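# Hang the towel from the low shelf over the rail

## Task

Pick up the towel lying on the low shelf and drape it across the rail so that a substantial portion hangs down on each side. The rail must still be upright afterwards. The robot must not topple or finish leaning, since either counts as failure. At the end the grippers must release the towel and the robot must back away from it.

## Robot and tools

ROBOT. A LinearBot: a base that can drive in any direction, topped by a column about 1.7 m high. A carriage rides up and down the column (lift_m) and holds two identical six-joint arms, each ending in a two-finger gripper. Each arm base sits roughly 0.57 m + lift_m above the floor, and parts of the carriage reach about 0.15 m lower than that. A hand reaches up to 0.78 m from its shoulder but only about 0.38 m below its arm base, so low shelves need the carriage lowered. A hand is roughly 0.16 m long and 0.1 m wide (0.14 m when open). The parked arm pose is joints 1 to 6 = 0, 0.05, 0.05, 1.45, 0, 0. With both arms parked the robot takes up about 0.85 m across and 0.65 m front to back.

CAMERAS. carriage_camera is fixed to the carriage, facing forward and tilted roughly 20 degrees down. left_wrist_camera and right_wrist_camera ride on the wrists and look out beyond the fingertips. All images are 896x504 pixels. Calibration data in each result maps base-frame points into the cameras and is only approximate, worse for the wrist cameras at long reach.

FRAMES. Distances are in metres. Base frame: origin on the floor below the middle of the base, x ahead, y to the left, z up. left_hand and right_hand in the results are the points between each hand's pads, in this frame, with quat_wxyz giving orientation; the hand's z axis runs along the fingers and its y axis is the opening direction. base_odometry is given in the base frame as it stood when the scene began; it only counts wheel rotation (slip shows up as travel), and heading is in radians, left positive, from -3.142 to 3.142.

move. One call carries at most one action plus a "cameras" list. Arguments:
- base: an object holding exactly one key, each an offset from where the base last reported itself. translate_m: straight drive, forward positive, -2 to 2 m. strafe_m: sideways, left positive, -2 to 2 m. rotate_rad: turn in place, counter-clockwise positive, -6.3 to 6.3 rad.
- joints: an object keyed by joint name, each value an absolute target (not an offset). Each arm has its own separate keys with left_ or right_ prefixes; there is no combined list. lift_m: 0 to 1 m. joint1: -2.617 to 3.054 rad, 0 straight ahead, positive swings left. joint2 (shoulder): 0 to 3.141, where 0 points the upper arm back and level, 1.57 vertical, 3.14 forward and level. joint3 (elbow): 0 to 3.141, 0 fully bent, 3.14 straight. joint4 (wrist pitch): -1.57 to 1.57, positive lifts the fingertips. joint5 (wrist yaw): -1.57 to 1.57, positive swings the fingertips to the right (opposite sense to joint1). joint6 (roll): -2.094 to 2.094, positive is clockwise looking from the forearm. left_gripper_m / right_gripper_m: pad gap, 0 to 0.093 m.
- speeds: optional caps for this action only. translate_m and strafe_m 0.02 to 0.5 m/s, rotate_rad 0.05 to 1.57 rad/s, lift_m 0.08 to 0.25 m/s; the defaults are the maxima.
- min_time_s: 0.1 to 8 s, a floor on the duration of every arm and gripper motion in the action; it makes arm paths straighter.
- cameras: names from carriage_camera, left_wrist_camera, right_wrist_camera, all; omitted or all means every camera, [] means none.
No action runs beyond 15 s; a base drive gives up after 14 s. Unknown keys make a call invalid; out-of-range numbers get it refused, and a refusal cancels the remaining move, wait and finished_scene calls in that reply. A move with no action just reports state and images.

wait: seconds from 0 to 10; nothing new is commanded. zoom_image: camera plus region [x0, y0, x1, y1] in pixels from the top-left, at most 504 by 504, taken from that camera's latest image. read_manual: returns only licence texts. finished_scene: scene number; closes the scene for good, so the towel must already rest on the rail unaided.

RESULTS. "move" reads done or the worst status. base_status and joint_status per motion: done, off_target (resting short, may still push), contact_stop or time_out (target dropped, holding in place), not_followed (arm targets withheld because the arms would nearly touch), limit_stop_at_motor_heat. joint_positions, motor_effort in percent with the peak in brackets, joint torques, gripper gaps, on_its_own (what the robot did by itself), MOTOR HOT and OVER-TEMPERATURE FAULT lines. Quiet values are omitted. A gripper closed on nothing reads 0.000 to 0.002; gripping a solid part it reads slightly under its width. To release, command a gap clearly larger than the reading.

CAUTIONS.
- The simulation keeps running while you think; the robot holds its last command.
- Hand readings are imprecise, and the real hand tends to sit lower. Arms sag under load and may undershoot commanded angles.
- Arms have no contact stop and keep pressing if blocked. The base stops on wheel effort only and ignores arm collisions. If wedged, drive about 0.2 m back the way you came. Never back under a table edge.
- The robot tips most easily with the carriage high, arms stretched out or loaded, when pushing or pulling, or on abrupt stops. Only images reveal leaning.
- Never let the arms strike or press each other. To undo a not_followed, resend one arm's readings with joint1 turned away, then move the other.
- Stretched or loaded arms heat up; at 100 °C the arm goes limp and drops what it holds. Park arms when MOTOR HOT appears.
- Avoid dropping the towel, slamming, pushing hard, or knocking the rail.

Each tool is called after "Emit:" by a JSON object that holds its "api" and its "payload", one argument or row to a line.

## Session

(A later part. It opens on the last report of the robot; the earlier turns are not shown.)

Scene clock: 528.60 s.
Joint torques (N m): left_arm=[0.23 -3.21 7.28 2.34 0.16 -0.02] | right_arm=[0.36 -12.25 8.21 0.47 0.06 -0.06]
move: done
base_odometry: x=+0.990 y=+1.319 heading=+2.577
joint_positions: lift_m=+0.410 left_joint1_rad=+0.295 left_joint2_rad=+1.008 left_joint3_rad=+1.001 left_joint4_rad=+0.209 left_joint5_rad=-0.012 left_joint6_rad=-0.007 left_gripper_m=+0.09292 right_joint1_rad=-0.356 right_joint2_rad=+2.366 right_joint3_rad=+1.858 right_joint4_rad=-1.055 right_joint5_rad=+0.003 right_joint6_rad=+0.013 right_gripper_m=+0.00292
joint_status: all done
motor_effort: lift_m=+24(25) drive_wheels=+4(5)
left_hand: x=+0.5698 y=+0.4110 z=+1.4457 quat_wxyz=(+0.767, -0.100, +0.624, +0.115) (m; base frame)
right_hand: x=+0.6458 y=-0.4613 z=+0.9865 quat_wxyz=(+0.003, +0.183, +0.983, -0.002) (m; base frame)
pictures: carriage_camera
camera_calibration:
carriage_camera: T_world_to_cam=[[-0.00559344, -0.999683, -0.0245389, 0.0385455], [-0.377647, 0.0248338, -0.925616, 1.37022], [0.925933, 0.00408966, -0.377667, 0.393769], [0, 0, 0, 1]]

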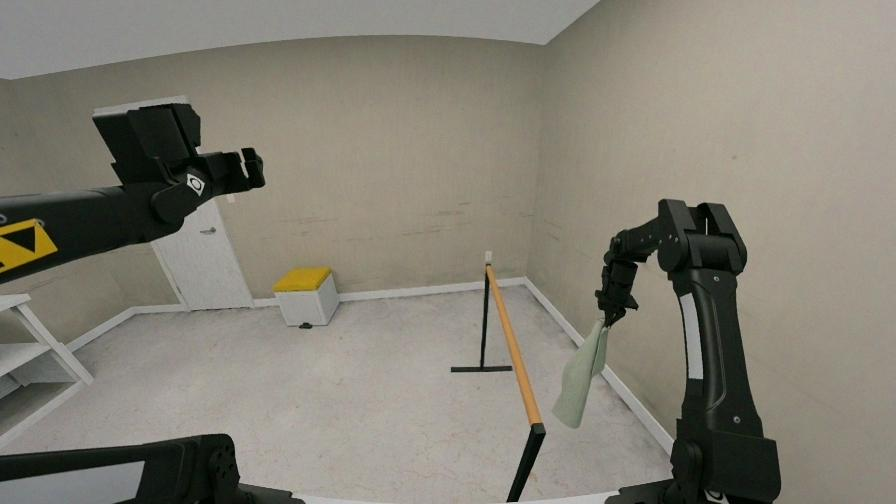

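Emit:
{"api": "move", "payload": {
  "joints": {"right_joint1_rad": 0.51, "right_joint2_rad": 2.39, "right_joint3_rad": 1.88, "right_joint4_rad": -1.04, "right_joint5_rad": 0, "right_joint6_rad": 0},
  "min_time_s": 3.5,
  "cameras": ["carriage_camera", "right_wrist_camera"]
}}

Emit:
{"api": "zoom_image", "payload": {
  "camera": "carriage_camera",
  "region": [420, 220, 670, 470]
}}

Scene clock: 536.97 s.
Joint torques (N m): left_arm=[0.14 -3.32 7.3 2.32 0.17 0] | right_arm=[0.62 -12.26 8.18 0.44 0.04 -0.08]
move: done
base_odometry: x=+0.990 y=+1.319 heading=+2.577
joint_positions: lift_m=+0.410 left_joint1_rad=+0.295 left_joint2_rad=+1.008 left_joint3_rad=+1.001 left_joint4_rad=+0.209 left_joint5_rad=-0.012 left_joint6_rad=-0.007 left_gripper_m=+0.09292 right_joint1_rad=+0.502 right_joint2_rad=+2.366 right_joint3_rad=+1.858 right_joint4_rad=-1.053 right_joint5_rad=+0.003 right_joint6_rad=+0.013 right_gripper_m=+0.00292
joint_status: all done
motor_effort: lift_m=+24(25) drive_wheels=+4(5)
left_hand: x=+0.5698 y=+0.4110 z=+1.4457 quat_wxyz=(+0.767, -0.100, +0.624, +0.115) (m; base frame)
right_hand: x=+0.6192 y=-0.0849 z=+0.9865 quat_wxyz=(+0.005, -0.242, +0.970, +0.000) (m; base frame)
pictures: carriage_camera, right_wrist_camera
camera_calibration:
carriage_camera: T_world_to_cam=[[-0.00559344, -0.999683, -0.0245389, 0.0385455], [-0.377647, 0.0248338, -0.925616, 1.37022], [0.925933, 0.00408966, -0.377667, 0.393769], [0, 0, 0, 1]]
right_wrist_camera: T_world_to_cam=[[0.450064, -0.891218, -0.0563323, -0.28942], [-0.720814, -0.399799, 0.566205, -0.134187], [-0.527134, -0.214224, -0.822337, 1.24609], [0, 0, 0, 1]]

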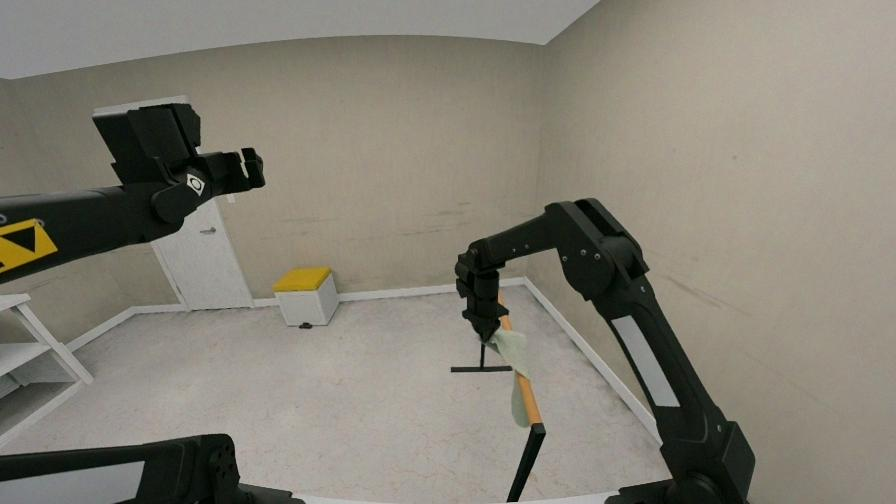

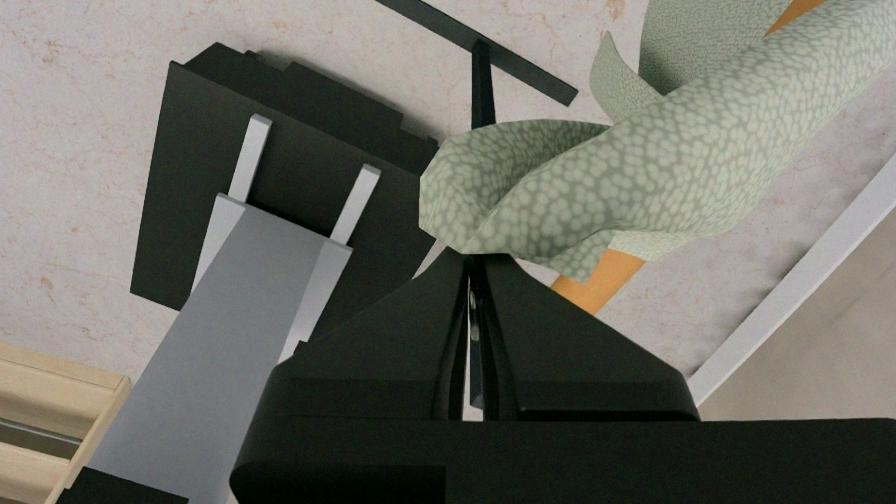

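Scaled by 2.016 from the camera's 896x504 image, which has a finer 1280x720 frame.

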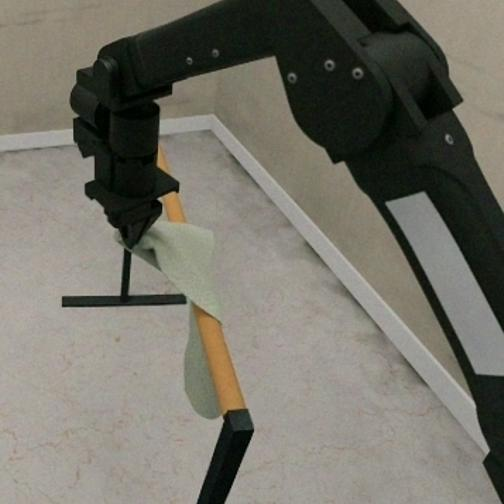

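Emit:
{"api": "move", "payload": {
  "joints": {"lift_m": 0.15},
  "speeds": {"lift_m": 0.1},
  "cameras": ["carriage_camera", "right_wrist_camera"]
}}

Emit:
{"api": "zoom_image", "payload": {
  "camera": "carriage_camera",
  "region": [400, 180, 650, 430]
}}

Scene clock: 542.63 s.
Joint torques (N m): left_arm=[0.1 -3.21 7.31 2.35 0.17 0.01] | right_arm=[0.5 -12.68 7.41 0.43 0.06 -0.06]
move: done
base_odometry: x=+0.990 y=+1.319 heading=+2.577
joint_positions: lift_m=+0.150 left_joint1_rad=+0.295 left_joint2_rad=+1.007 left_joint3_rad=+1.001 left_joint4_rad=+0.206 left_joint5_rad=-0.012 left_joint6_rad=-0.007 left_gripper_m=+0.09292 right_joint1_rad=+0.502 right_joint2_rad=+2.371 right_joint3_rad=+1.866 right_joint4_rad=-1.052 right_joint5_rad=+0.003 right_joint6_rad=+0.013 right_gripper_m=+0.00292
joint_status: all done
motor_effort: lift_m=+20(21) drive_wheels=-4(5)
left_hand: x=+0.5695 y=+0.4109 z=+1.1859 quat_wxyz=(+0.766, -0.100, +0.625, +0.115) (m; base frame)
right_hand: x=+0.6211 y=-0.0839 z=+0.7270 quat_wxyz=(+0.007, -0.242, +0.970, +0.000) (m; base frame)
pictures: carriage_camera, right_wrist_camera
camera_calibration:
carriage_camera: T_world_to_cam=[[-0.00559344, -0.999683, -0.0245389, 0.0321783], [-0.377647, 0.0248338, -0.925616, 1.13005], [0.925933, 0.00408966, -0.377667, 0.295775], [0, 0, 0, 1]]
right_wrist_camera: T_world_to_cam=[[0.45029, -0.891094, -0.0564878, -0.303979], [-0.723079, -0.401042, 0.562426, 0.0185967], [-0.523828, -0.21241, -0.824916, 1.03392], [0, 0, 0, 1]]

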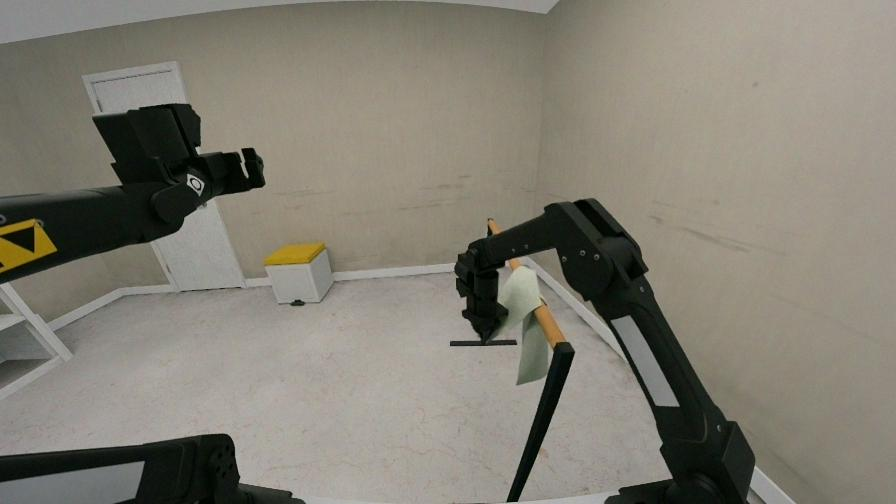

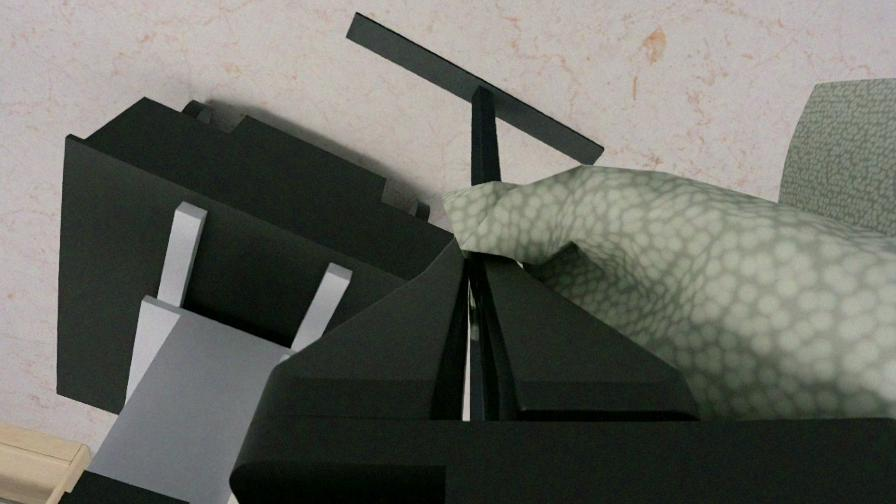

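Scaled by 2.016 from the camera's 896x504 image, which has a finer 1280x720 frame.

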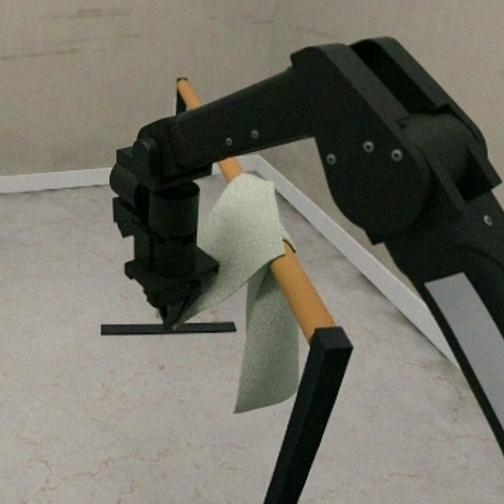

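Emit:
{"api": "move", "payload": {
  "joints": {"lift_m": 0.045},
  "speeds": {"lift_m": 0.08},
  "cameras": ["carriage_camera", "right_wrist_camera"]
}}

Emit:
{"api": "zoom_image", "payload": {
  "camera": "carriage_camera",
  "region": [400, 160, 650, 410]
}}

Scene clock: 550.47 s.
Joint torques (N m): left_arm=[0.12 -3.1 7.32 2.36 0.17 0.02] | right_arm=[0.59 -12.89 7.23 0.39 0.05 -0.08]
move: done
base_odometry: x=+0.990 y=+1.319 heading=+2.577
joint_positions: lift_m=+0.045 left_joint1_rad=+0.295 left_joint2_rad=+1.006 left_joint3_rad=+1.001 left_joint4_rad=+0.206 left_joint5_rad=-0.012 left_joint6_rad=-0.007 left_gripper_m=+0.09292 right_joint1_rad=+0.502 right_joint2_rad=+2.373 right_joint3_rad=+1.869 right_joint4_rad=-1.051 right_joint5_rad=+0.003 right_joint6_rad=+0.013 right_gripper_m=+0.00292
joint_status: all done
motor_effort: lift_m=+20(20) drive_wheels=-4(5)
left_hand: x=+0.5693 y=+0.4109 z=+1.0811 quat_wxyz=(+0.766, -0.100, +0.625, +0.115) (m; base frame)
right_hand: x=+0.6220 y=-0.0834 z=+0.6220 quat_wxyz=(+0.008, -0.242, +0.970, +0.001) (m; base frame)
pictures: carriage_camera, right_wrist_camera
camera_calibration:
carriage_camera: T_world_to_cam=[[-0.00559344, -0.999683, -0.0245389, 0.0296024], [-0.377647, 0.0248338, -0.925616, 1.03289], [0.925933, 0.00408966, -0.377667, 0.25613], [0, 0, 0, 1]]
right_wrist_camera: T_world_to_cam=[[0.450404, -0.891031, -0.0565652, -0.309891], [-0.724205, -0.40166, 0.560532, 0.0802915], [-0.522172, -0.211501, -0.826199, 0.947756], [0, 0, 0, 1]]

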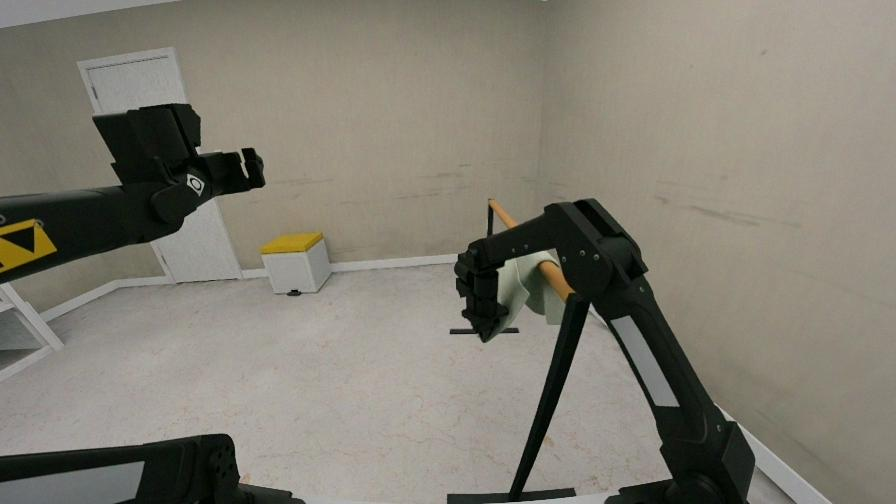

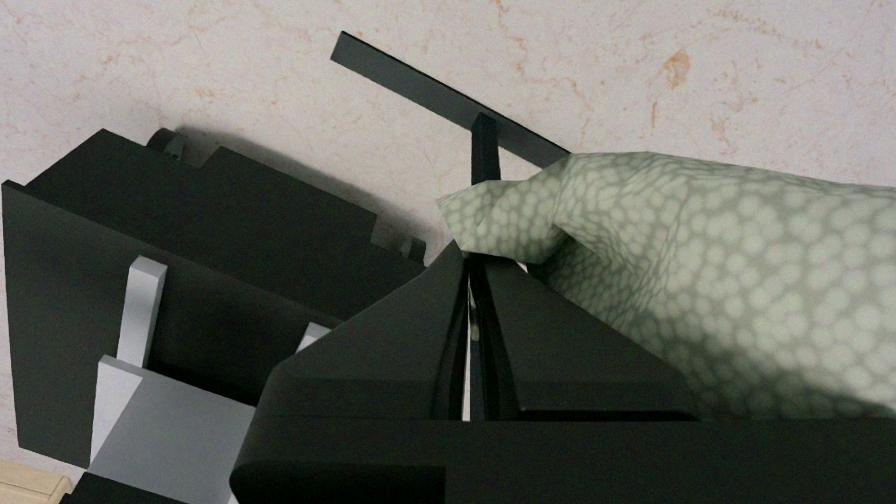

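Scaled by 2.016 from the camera's 896x504 image, which has a finer 1280x720 frame.

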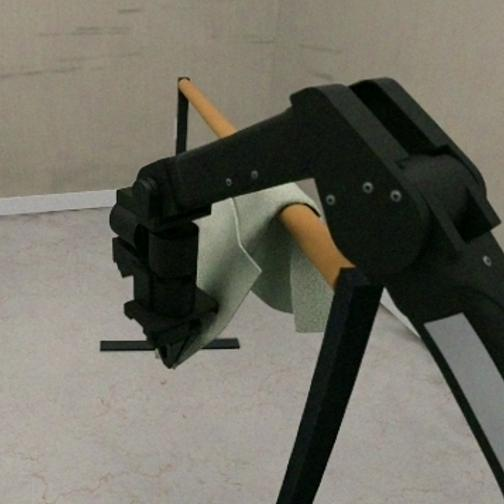

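Emit:
{"api": "move", "payload": {
  "joints": {"right_joint1_rad": 0.455, "right_joint2_rad": 2.39, "right_joint3_rad": 1.88, "right_joint4_rad": -1.04},
  "min_time_s": 1.0,
  "cameras": []
}}

Emit:
{"api": "move", "payload": {
  "joints": {"right_gripper_m": 0.035},
  "min_time_s": 1.5,
  "cameras": ["carriage_camera", "right_wrist_camera"]
}}

Emit:
{"api": "zoom_image", "payload": {
  "camera": "carriage_camera",
  "region": [400, 160, 650, 410]
}}

Scene clock: 558.70 s.
Joint torques (N m): left_arm=[0.12 -3.12 7.28 2.38 0.16 0.01] | right_arm=[-0.73 -12.86 7.23 0.44 0.04 -0.07]
move: done
base_odometry: x=+0.990 y=+1.319 heading=+2.577
joint_positions: lift_m=+0.045 left_joint1_rad=+0.295 left_joint2_rad=+1.006 left_joint3_rad=+1.001 left_joint4_rad=+0.206 left_joint5_rad=-0.012 left_joint6_rad=-0.007 left_gripper_m=+0.09292 right_joint1_rad=+0.460 right_joint2_rad=+2.373 right_joint3_rad=+1.869 right_joint4_rad=-1.051 right_joint5_rad=+0.003 right_joint6_rad=+0.013 right_gripper_m=+0.00292
joint_status: all done
motor_effort: lift_m=+20(20) drive_wheels=+5(5)
left_hand: x=+0.5693 y=+0.4109 z=+1.0811 quat_wxyz=(+0.766, -0.100, +0.625, +0.115) (m; base frame)
right_hand: x=+0.6309 y=-0.1004 z=+0.6220 quat_wxyz=(+0.008, -0.222, +0.975, +0.001) (m; base frame)
pictures: none

Scene clock: 560.50 s.
Joint torques (N m): left_arm=[0.14 -3.07 7.28 2.38 0.17 0] | right_arm=[-0.66 -12.85 7.23 0.45 0.05 -0.06]
move: done
base_odometry: x=+0.990 y=+1.319 heading=+2.577
joint_positions: lift_m=+0.045 left_joint1_rad=+0.295 left_joint2_rad=+1.006 left_joint3_rad=+1.001 left_joint4_rad=+0.206 left_joint5_rad=-0.012 left_joint6_rad=-0.007 left_gripper_m=+0.09292 right_joint1_rad=+0.460 right_joint2_rad=+2.373 right_joint3_rad=+1.869 right_joint4_rad=-1.051 right_joint5_rad=+0.003 right_joint6_rad=+0.013 right_gripper_m=+0.03489
joint_status: all done
motor_effort: lift_m=+20(20) drive_wheels=+5(5)
left_hand: x=+0.5693 y=+0.4109 z=+1.0811 quat_wxyz=(+0.766, -0.100, +0.625, +0.115) (m; base frame)
right_hand: x=+0.6309 y=-0.1004 z=+0.6220 quat_wxyz=(+0.008, -0.222, +0.975, +0.001) (m; base frame)
pictures: carriage_camera, right_wrist_camera
camera_calibration:
carriage_camera: T_world_to_cam=[[-0.00559344, -0.999683, -0.0245389, 0.0296024], [-0.377647, 0.0248338, -0.925616, 1.03289], [0.925933, 0.00408966, -0.377667, 0.25613], [0, 0, 0, 1]]
right_wrist_camera: T_world_to_cam=[[0.412629, -0.909141, -0.0565652, -0.307033], [-0.740417, -0.370926, 0.560532, 0.0931813], [-0.530584, -0.18941, -0.826199, 0.956305], [0, 0, 0, 1]]

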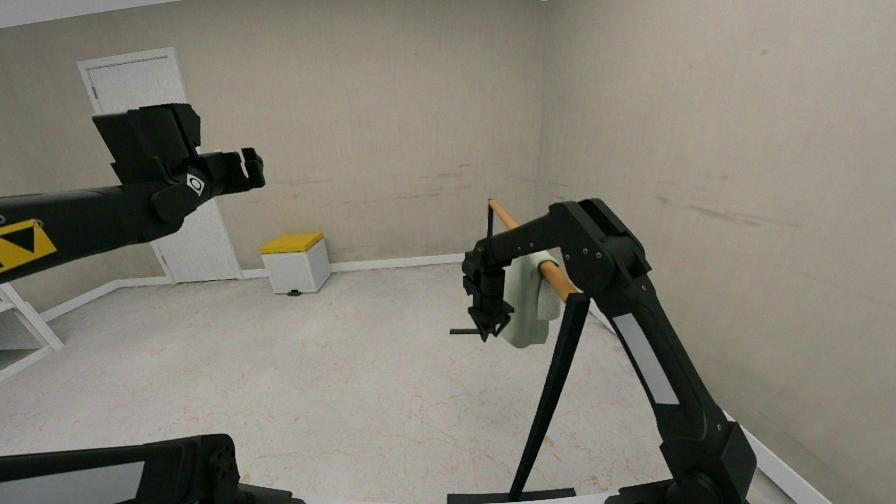

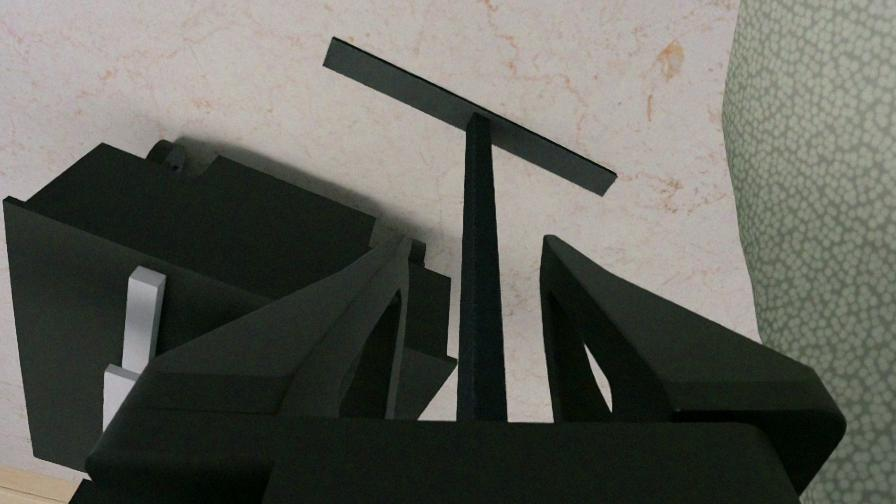

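Scaled by 2.016 from the camera's 896x504 image, which has a finer 1280x720 frame.

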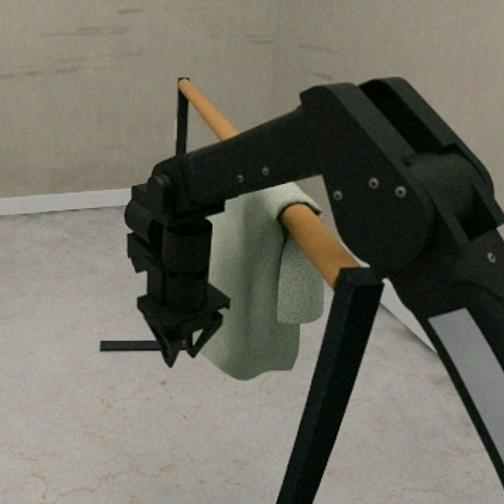

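Emit:
{"api": "move", "payload": {
  "joints": {"right_joint1_rad": 0.9},
  "min_time_s": 2.0,
  "cameras": []
}}

Emit:
{"api": "move", "payload": {
  "joints": {"lift_m": 0.4},
  "cameras": ["carriage_camera", "right_wrist_camera"]
}}

Emit:
{"api": "zoom_image", "payload": {
  "camera": "carriage_camera",
  "region": [400, 220, 650, 470]
}}

Scene clock: 568.50 s.
Joint torques (N m): left_arm=[0.09 -3.08 7.24 2.37 0.15 0.03] | right_arm=[0.32 -12.86 7.24 0.44 0.04 -0.08]
move: done
base_odometry: x=+0.990 y=+1.319 heading=+2.577
joint_positions: lift_m=+0.045 left_joint1_rad=+0.295 left_joint2_rad=+1.006 left_joint3_rad=+1.001 left_joint4_rad=+0.206 left_joint5_rad=-0.012 left_joint6_rad=-0.007 left_gripper_m=+0.09292 right_joint1_rad=+0.895 right_joint2_rad=+2.373 right_joint3_rad=+1.869 right_joint4_rad=-1.051 right_joint5_rad=+0.003 right_joint6_rad=+0.013 right_gripper_m=+0.03489
joint_status: all done
motor_effort: lift_m=+20(20) drive_wheels=+5(5)
left_hand: x=+0.5693 y=+0.4109 z=+1.0811 quat_wxyz=(+0.766, -0.100, +0.625, +0.115) (m; base frame)
right_hand: x=+0.5072 y=+0.0536 z=+0.6220 quat_wxyz=(+0.008, -0.427, +0.904, +0.002) (m; base frame)
pictures: none

Scene clock: 570.47 s.
Joint torques (N m): left_arm=[0.09 -3.04 7.36 2.33 0.16 0] | right_arm=[0.27 -13.26 7.28 0.42 0.04 -0.08]
move: done
base_odometry: x=+0.990 y=+1.319 heading=+2.577
joint_positions: lift_m=+0.400 left_joint1_rad=+0.295 left_joint2_rad=+1.006 left_joint3_rad=+1.001 left_joint4_rad=+0.207 left_joint5_rad=-0.012 left_joint6_rad=-0.007 left_gripper_m=+0.09292 right_joint1_rad=+0.895 right_joint2_rad=+2.378 right_joint3_rad=+1.871 right_joint4_rad=-1.049 right_joint5_rad=+0.003 right_joint6_rad=+0.013 right_gripper_m=+0.03489
joint_status: all done
motor_effort: lift_m=+25(30) drive_wheels=+5(5)
left_hand: x=+0.5693 y=+0.4109 z=+1.4354 quat_wxyz=(+0.766, -0.100, +0.624, +0.115) (m; base frame)
right_hand: x=+0.5074 y=+0.0538 z=+0.9745 quat_wxyz=(+0.007, -0.427, +0.904, +0.002) (m; base frame)
pictures: carriage_camera, right_wrist_camera
camera_calibration:
carriage_camera: T_world_to_cam=[[-0.00559344, -0.999683, -0.0245389, 0.038299], [-0.377647, 0.0248338, -0.925616, 1.36092], [0.925933, 0.00408966, -0.377667, 0.389976], [0, 0, 0, 1]]
right_wrist_camera: T_world_to_cam=[[0.757426, -0.650472, -0.0565007, -0.284907], [-0.51431, -0.647701, 0.562111, -0.239966], [-0.402233, -0.396698, -0.82513, 1.15619], [0, 0, 0, 1]]

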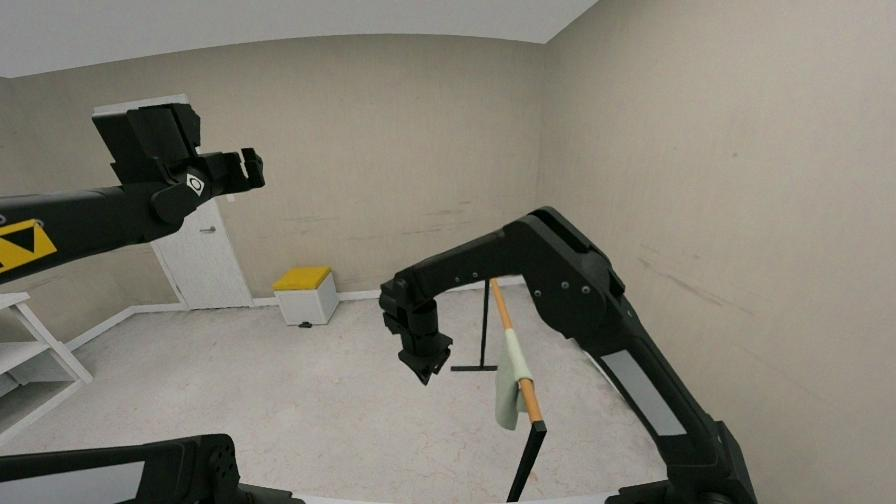

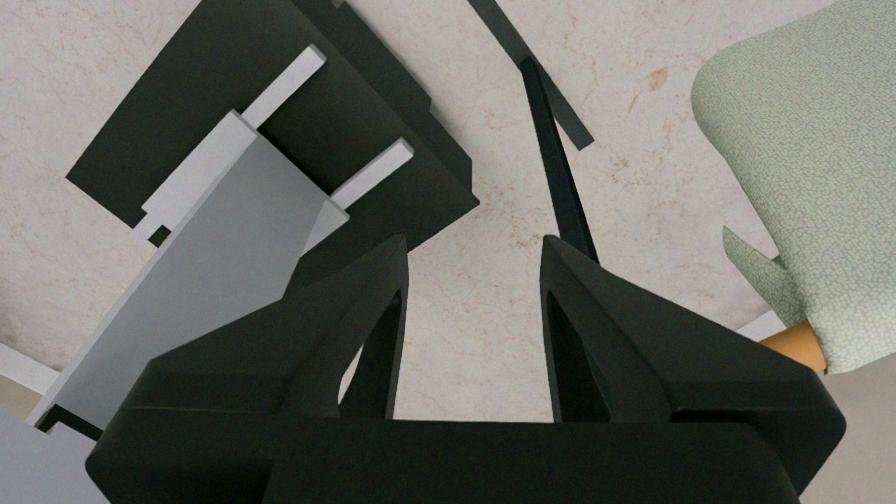

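Scaled by 2.016 from the camera's 896x504 image, which has a finer 1280x720 frame.

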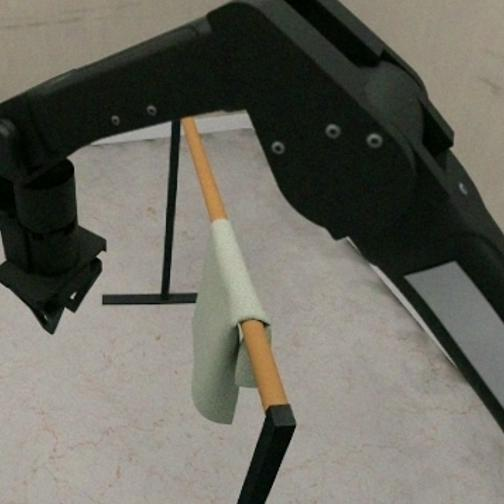

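Emit:
{"api": "move", "payload": {
  "joints": {"right_joint2_rad": 1.5, "right_joint3_rad": 1.16, "right_joint4_rad": -1.231, "right_gripper_m": 0.0},
  "min_time_s": 1.5,
  "cameras": []
}}

Emit:
{"api": "move", "payload": {
  "joints": {"right_joint1_rad": -0.4},
  "min_time_s": 1.5,
  "cameras": ["carriage_camera"]
}}

Emit:
{"api": "move", "payload": {
  "joints": {"right_joint2_rad": 2.39, "right_joint3_rad": 1.88, "right_joint4_rad": -1.04},
  "min_time_s": 1.5,
  "cameras": ["right_wrist_camera"]
}}

Scene clock: 587.37 s.
Joint torques (N m): left_arm=[0.1 -3.07 7.41 2.36 0.17 0.02] | right_arm=[0.29 -8.43 5.46 0.15 0.04 -0.08]
move: done
base_odometry: x=+0.990 y=+1.319 heading=+2.577
joint_positions: lift_m=+0.400 left_joint1_rad=+0.295 left_joint2_rad=+1.006 left_joint3_rad=+1.001 left_joint4_rad=+0.207 left_joint5_rad=-0.012 left_joint6_rad=-0.007 left_gripper_m=+0.09292 right_joint1_rad=+0.895 right_joint2_rad=+1.520 right_joint3_rad=+1.171 right_joint4_rad=-1.215 right_joint5_rad=+0.003 right_joint6_rad=+0.013 right_gripper_m=+0.00066
joint_status: all done
motor_effort: lift_m=+25(25) drive_wheels=+5(5)
left_hand: x=+0.5693 y=+0.4109 z=+1.4354 quat_wxyz=(+0.766, -0.100, +0.624, +0.115) (m; base frame)
right_hand: x=+0.3833 y=-0.1011 z=+1.0949 quat_wxyz=(+0.004, -0.427, +0.904, +0.000) (m; base frame)
pictures: none

Scene clock: 589.17 s.
Joint torques (N m): left_arm=[0.09 -3.11 7.28 2.35 0.17 0] | right_arm=[-0.69 -8.44 5.45 0.16 0.06 -0.07]
move: done
base_odometry: x=+0.990 y=+1.319 heading=+2.577
joint_positions: lift_m=+0.400 left_joint1_rad=+0.295 left_joint2_rad=+1.006 left_joint3_rad=+1.001 left_joint4_rad=+0.207 left_joint5_rad=-0.012 left_joint6_rad=-0.007 left_gripper_m=+0.09292 right_joint1_rad=-0.395 right_joint2_rad=+1.520 right_joint3_rad=+1.171 right_joint4_rad=-1.215 right_joint5_rad=+0.002 right_joint6_rad=+0.012 right_gripper_m=+0.00066
joint_status: all done
motor_effort: lift_m=+25(25) drive_wheels=+5(5)
left_hand: x=+0.5693 y=+0.4109 z=+1.4354 quat_wxyz=(+0.766, -0.100, +0.624, +0.115) (m; base frame)
right_hand: x=+0.4599 y=-0.4028 z=+1.0949 quat_wxyz=(+0.003, +0.202, +0.979, -0.002) (m; base frame)
pictures: carriage_camera
camera_calibration:
carriage_camera: T_world_to_cam=[[-0.00559344, -0.999683, -0.0245389, 0.038299], [-0.377647, 0.0248338, -0.925616, 1.36092], [0.925933, 0.00408966, -0.377667, 0.389976], [0, 0, 0, 1]]

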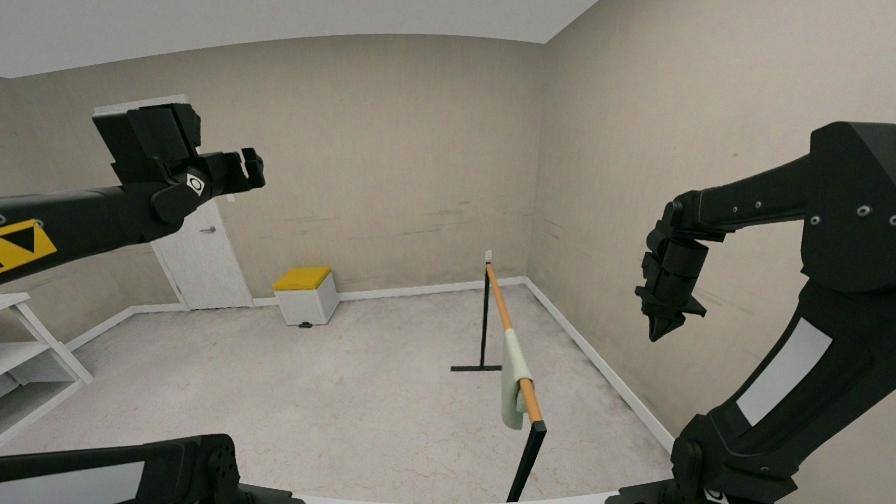

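Scene clock: 590.97 s.
Joint torques (N m): left_arm=[0.13 -3.12 7.34 2.37 0.17 -0.02] | right_arm=[-0.72 -12.16 7.98 0.45 0.06 -0.06]
move: done
base_odometry: x=+0.990 y=+1.319 heading=+2.577
joint_positions: lift_m=+0.400 left_joint1_rad=+0.295 left_joint2_rad=+1.006 left_joint3_rad=+1.001 left_joint4_rad=+0.207 left_joint5_rad=-0.012 left_joint6_rad=-0.007 left_gripper_m=+0.09292 right_joint1_rad=-0.395 right_joint2_rad=+2.365 right_joint3_rad=+1.860 right_joint4_rad=-1.054 right_joint5_rad=+0.002 right_joint6_rad=+0.012 right_gripper_m=+0.00066
joint_status: all done
motor_effort: lift_m=+25(25) drive_wheels=+5(5)
left_hand: x=+0.5693 y=+0.4109 z=+1.4354 quat_wxyz=(+0.766, -0.100, +0.624, +0.115) (m; base frame)
right_hand: x=+0.6404 y=-0.4780 z=+0.9773 quat_wxyz=(+0.005, +0.202, +0.979, -0.002) (m; base frame)
pictures: right_wrist_camera
camera_calibration:
right_wrist_camera: T_world_to_cam=[[-0.414317, -0.908313, -0.0575303, -0.103215], [-0.763834, 0.312653, 0.564628, 0.0987583], [-0.494872, 0.277879, -0.823338, 1.38107], [0, 0, 0, 1]]

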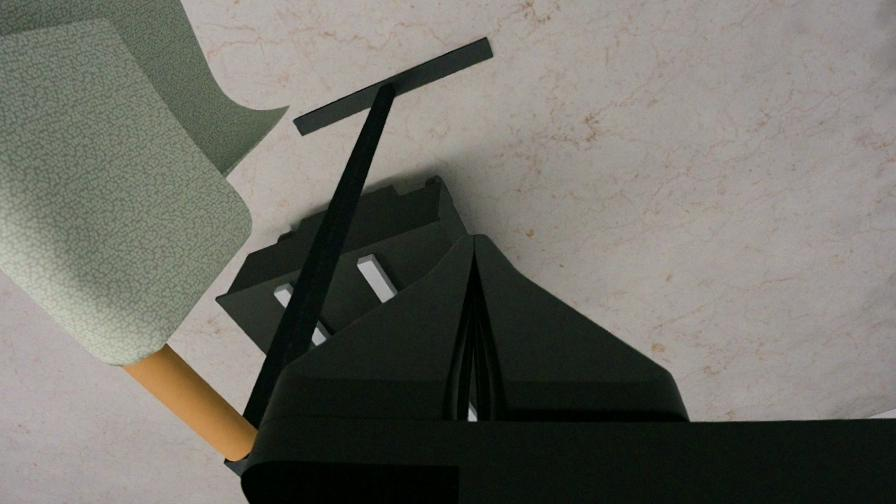

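Emit:
{"api": "move", "payload": {
  "joints": {"right_joint2_rad": 1.5, "right_joint3_rad": 1.16, "right_joint4_rad": -1.231},
  "min_time_s": 1.5,
  "cameras": []
}}

Emit:
{"api": "move", "payload": {
  "base": {"translate_m": -0.4},
  "speeds": {"translate_m": 0.25},
  "cameras": []
}}

Emit:
{"api": "move", "payload": {
  "joints": {"left_joint1_rad": 0, "left_joint2_rad": 0.05, "left_joint3_rad": 0.05, "left_joint4_rad": 1.45, "left_joint5_rad": 0, "left_joint6_rad": 0, "right_joint1_rad": 0, "right_joint2_rad": 0.05, "right_joint3_rad": 0.05, "right_joint4_rad": 1.45, "right_joint5_rad": 0, "right_joint6_rad": 0, "lift_m": 0.3},
  "min_time_s": 2.5,
  "cameras": ["carriage_camera"]
}}

Emit:
{"api": "zoom_image", "payload": {
  "camera": "carriage_camera",
  "region": [420, 220, 600, 400]
}}

Scene clock: 604.27 s.
Joint torques (N m): left_arm=[0.13 -3.11 7.31 2.35 0.16 0.01] | right_arm=[-0.72 -8.54 5.49 0.17 0.06 -0.06]
move: done
base_odometry: x=+0.990 y=+1.319 heading=+2.577
joint_positions: lift_m=+0.400 left_joint1_rad=+0.295 left_joint2_rad=+1.006 left_joint3_rad=+1.001 left_joint4_rad=+0.207 left_joint5_rad=-0.012 left_joint6_rad=-0.007 left_gripper_m=+0.09292 right_joint1_rad=-0.395 right_joint2_rad=+1.520 right_joint3_rad=+1.171 right_joint4_rad=-1.216 right_joint5_rad=+0.002 right_joint6_rad=+0.012 right_gripper_m=+0.00066
joint_status: all done
motor_effort: lift_m=+25(25) drive_wheels=+5(5)
left_hand: x=+0.5693 y=+0.4109 z=+1.4354 quat_wxyz=(+0.766, -0.100, +0.624, +0.115) (m; base frame)
right_hand: x=+0.4598 y=-0.4027 z=+1.0949 quat_wxyz=(+0.003, +0.202, +0.979, -0.001) (m; base frame)
pictures: none

Scene clock: 607.27 s.
Joint torques (N m): left_arm=[0.09 -2.85 7.28 2.38 0.14 -0.01] | right_arm=[-0.62 -8.24 5.49 0.21 0.06 -0.06]
move: done
base_odometry: x=+1.327 y=+1.105 heading=+2.577
base_status: done
joint_positions: lift_m=+0.400 left_joint1_rad=+0.296 left_joint2_rad=+1.005 left_joint3_rad=+1.001 left_joint4_rad=+0.206 left_joint5_rad=-0.011 left_joint6_rad=-0.007 left_gripper_m=+0.09292 right_joint1_rad=-0.396 right_joint2_rad=+1.518 right_joint3_rad=+1.171 right_joint4_rad=-1.222 right_joint5_rad=+0.001 right_joint6_rad=+0.012 right_gripper_m=+0.00066
motor_effort: lift_m=+25(25) drive_wheels=+0(11)
left_hand: x=+0.5691 y=+0.4109 z=+1.4353 quat_wxyz=(+0.766, -0.100, +0.625, +0.115) (m; base frame)
right_hand: x=+0.4583 y=-0.4024 z=+1.0952 quat_wxyz=(+0.001, +0.202, +0.979, -0.001) (m; base frame)
pictures: none

Scene clock: 610.20 s.
Joint torques (N m): left_arm=[-0.9 2.7 4.86 0.12 0.16 0] | right_arm=[0.54 2.71 4.89 -0.02 0.06 -0.06]
move: done
base_odometry: x=+1.327 y=+1.105 heading=+2.577
joint_positions: lift_m=+0.300 left_joint1_rad=+0.006 left_joint2_rad=+0.061 left_joint3_rad=+0.059 left_joint4_rad=+1.431 left_joint5_rad=-0.011 left_joint6_rad=-0.007 left_gripper_m=+0.09292 right_joint1_rad=-0.007 right_joint2_rad=+0.062 right_joint3_rad=+0.061 right_joint4_rad=+1.433 right_joint5_rad=+0.001 right_joint6_rad=+0.012 right_gripper_m=+0.00066
joint_status: all done
motor_effort: lift_m=+20(20) drive_wheels=+1(1)
left_hand: x=+0.2571 y=+0.3049 z=+1.3241 quat_wxyz=(+0.997, -0.006, +0.071, +0.000) (m; base frame)
right_hand: x=+0.2563 y=-0.3034 z=+1.3246 quat_wxyz=(+0.998, +0.001, +0.069, +0.002) (m; base frame)
pictures: carriage_camera
camera_calibration:
carriage_camera: T_world_to_cam=[[-0.00559344, -0.999683, -0.0245389, 0.0358601], [-0.377647, 0.0248338, -0.925616, 1.26893], [0.925933, 0.00408966, -0.377667, 0.35244], [0, 0, 0, 1]]

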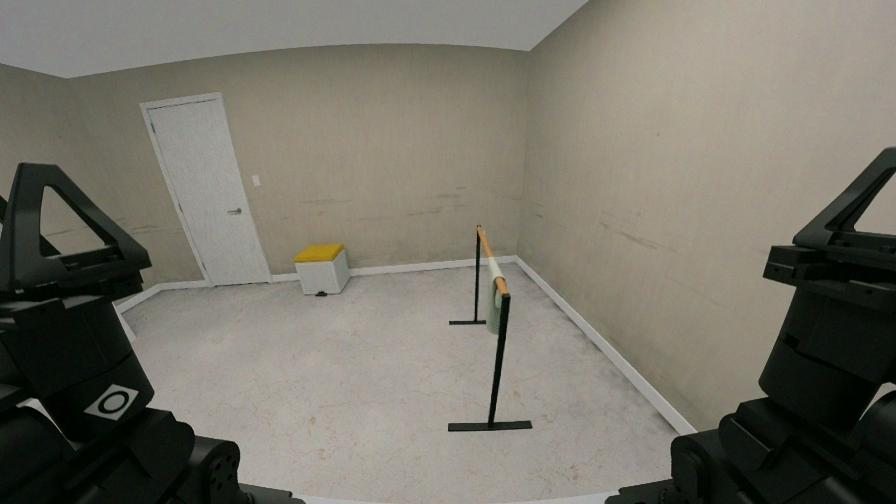

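Scaled by 2.800 from the camera's 896x504 image, which has a finer 1280x720 frame.

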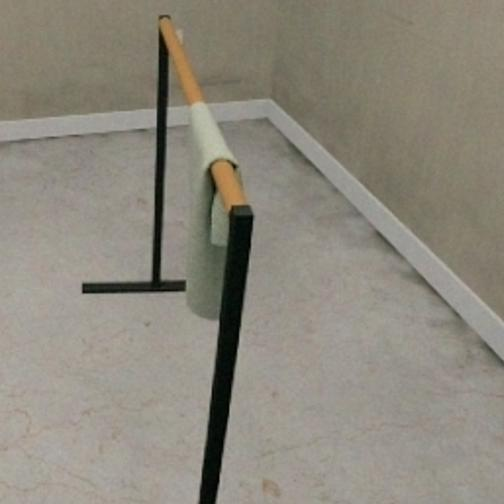

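Emit:
{"api": "finished_scene", "payload": {
  "scene": 1
}}

The scene is finished: the task was done.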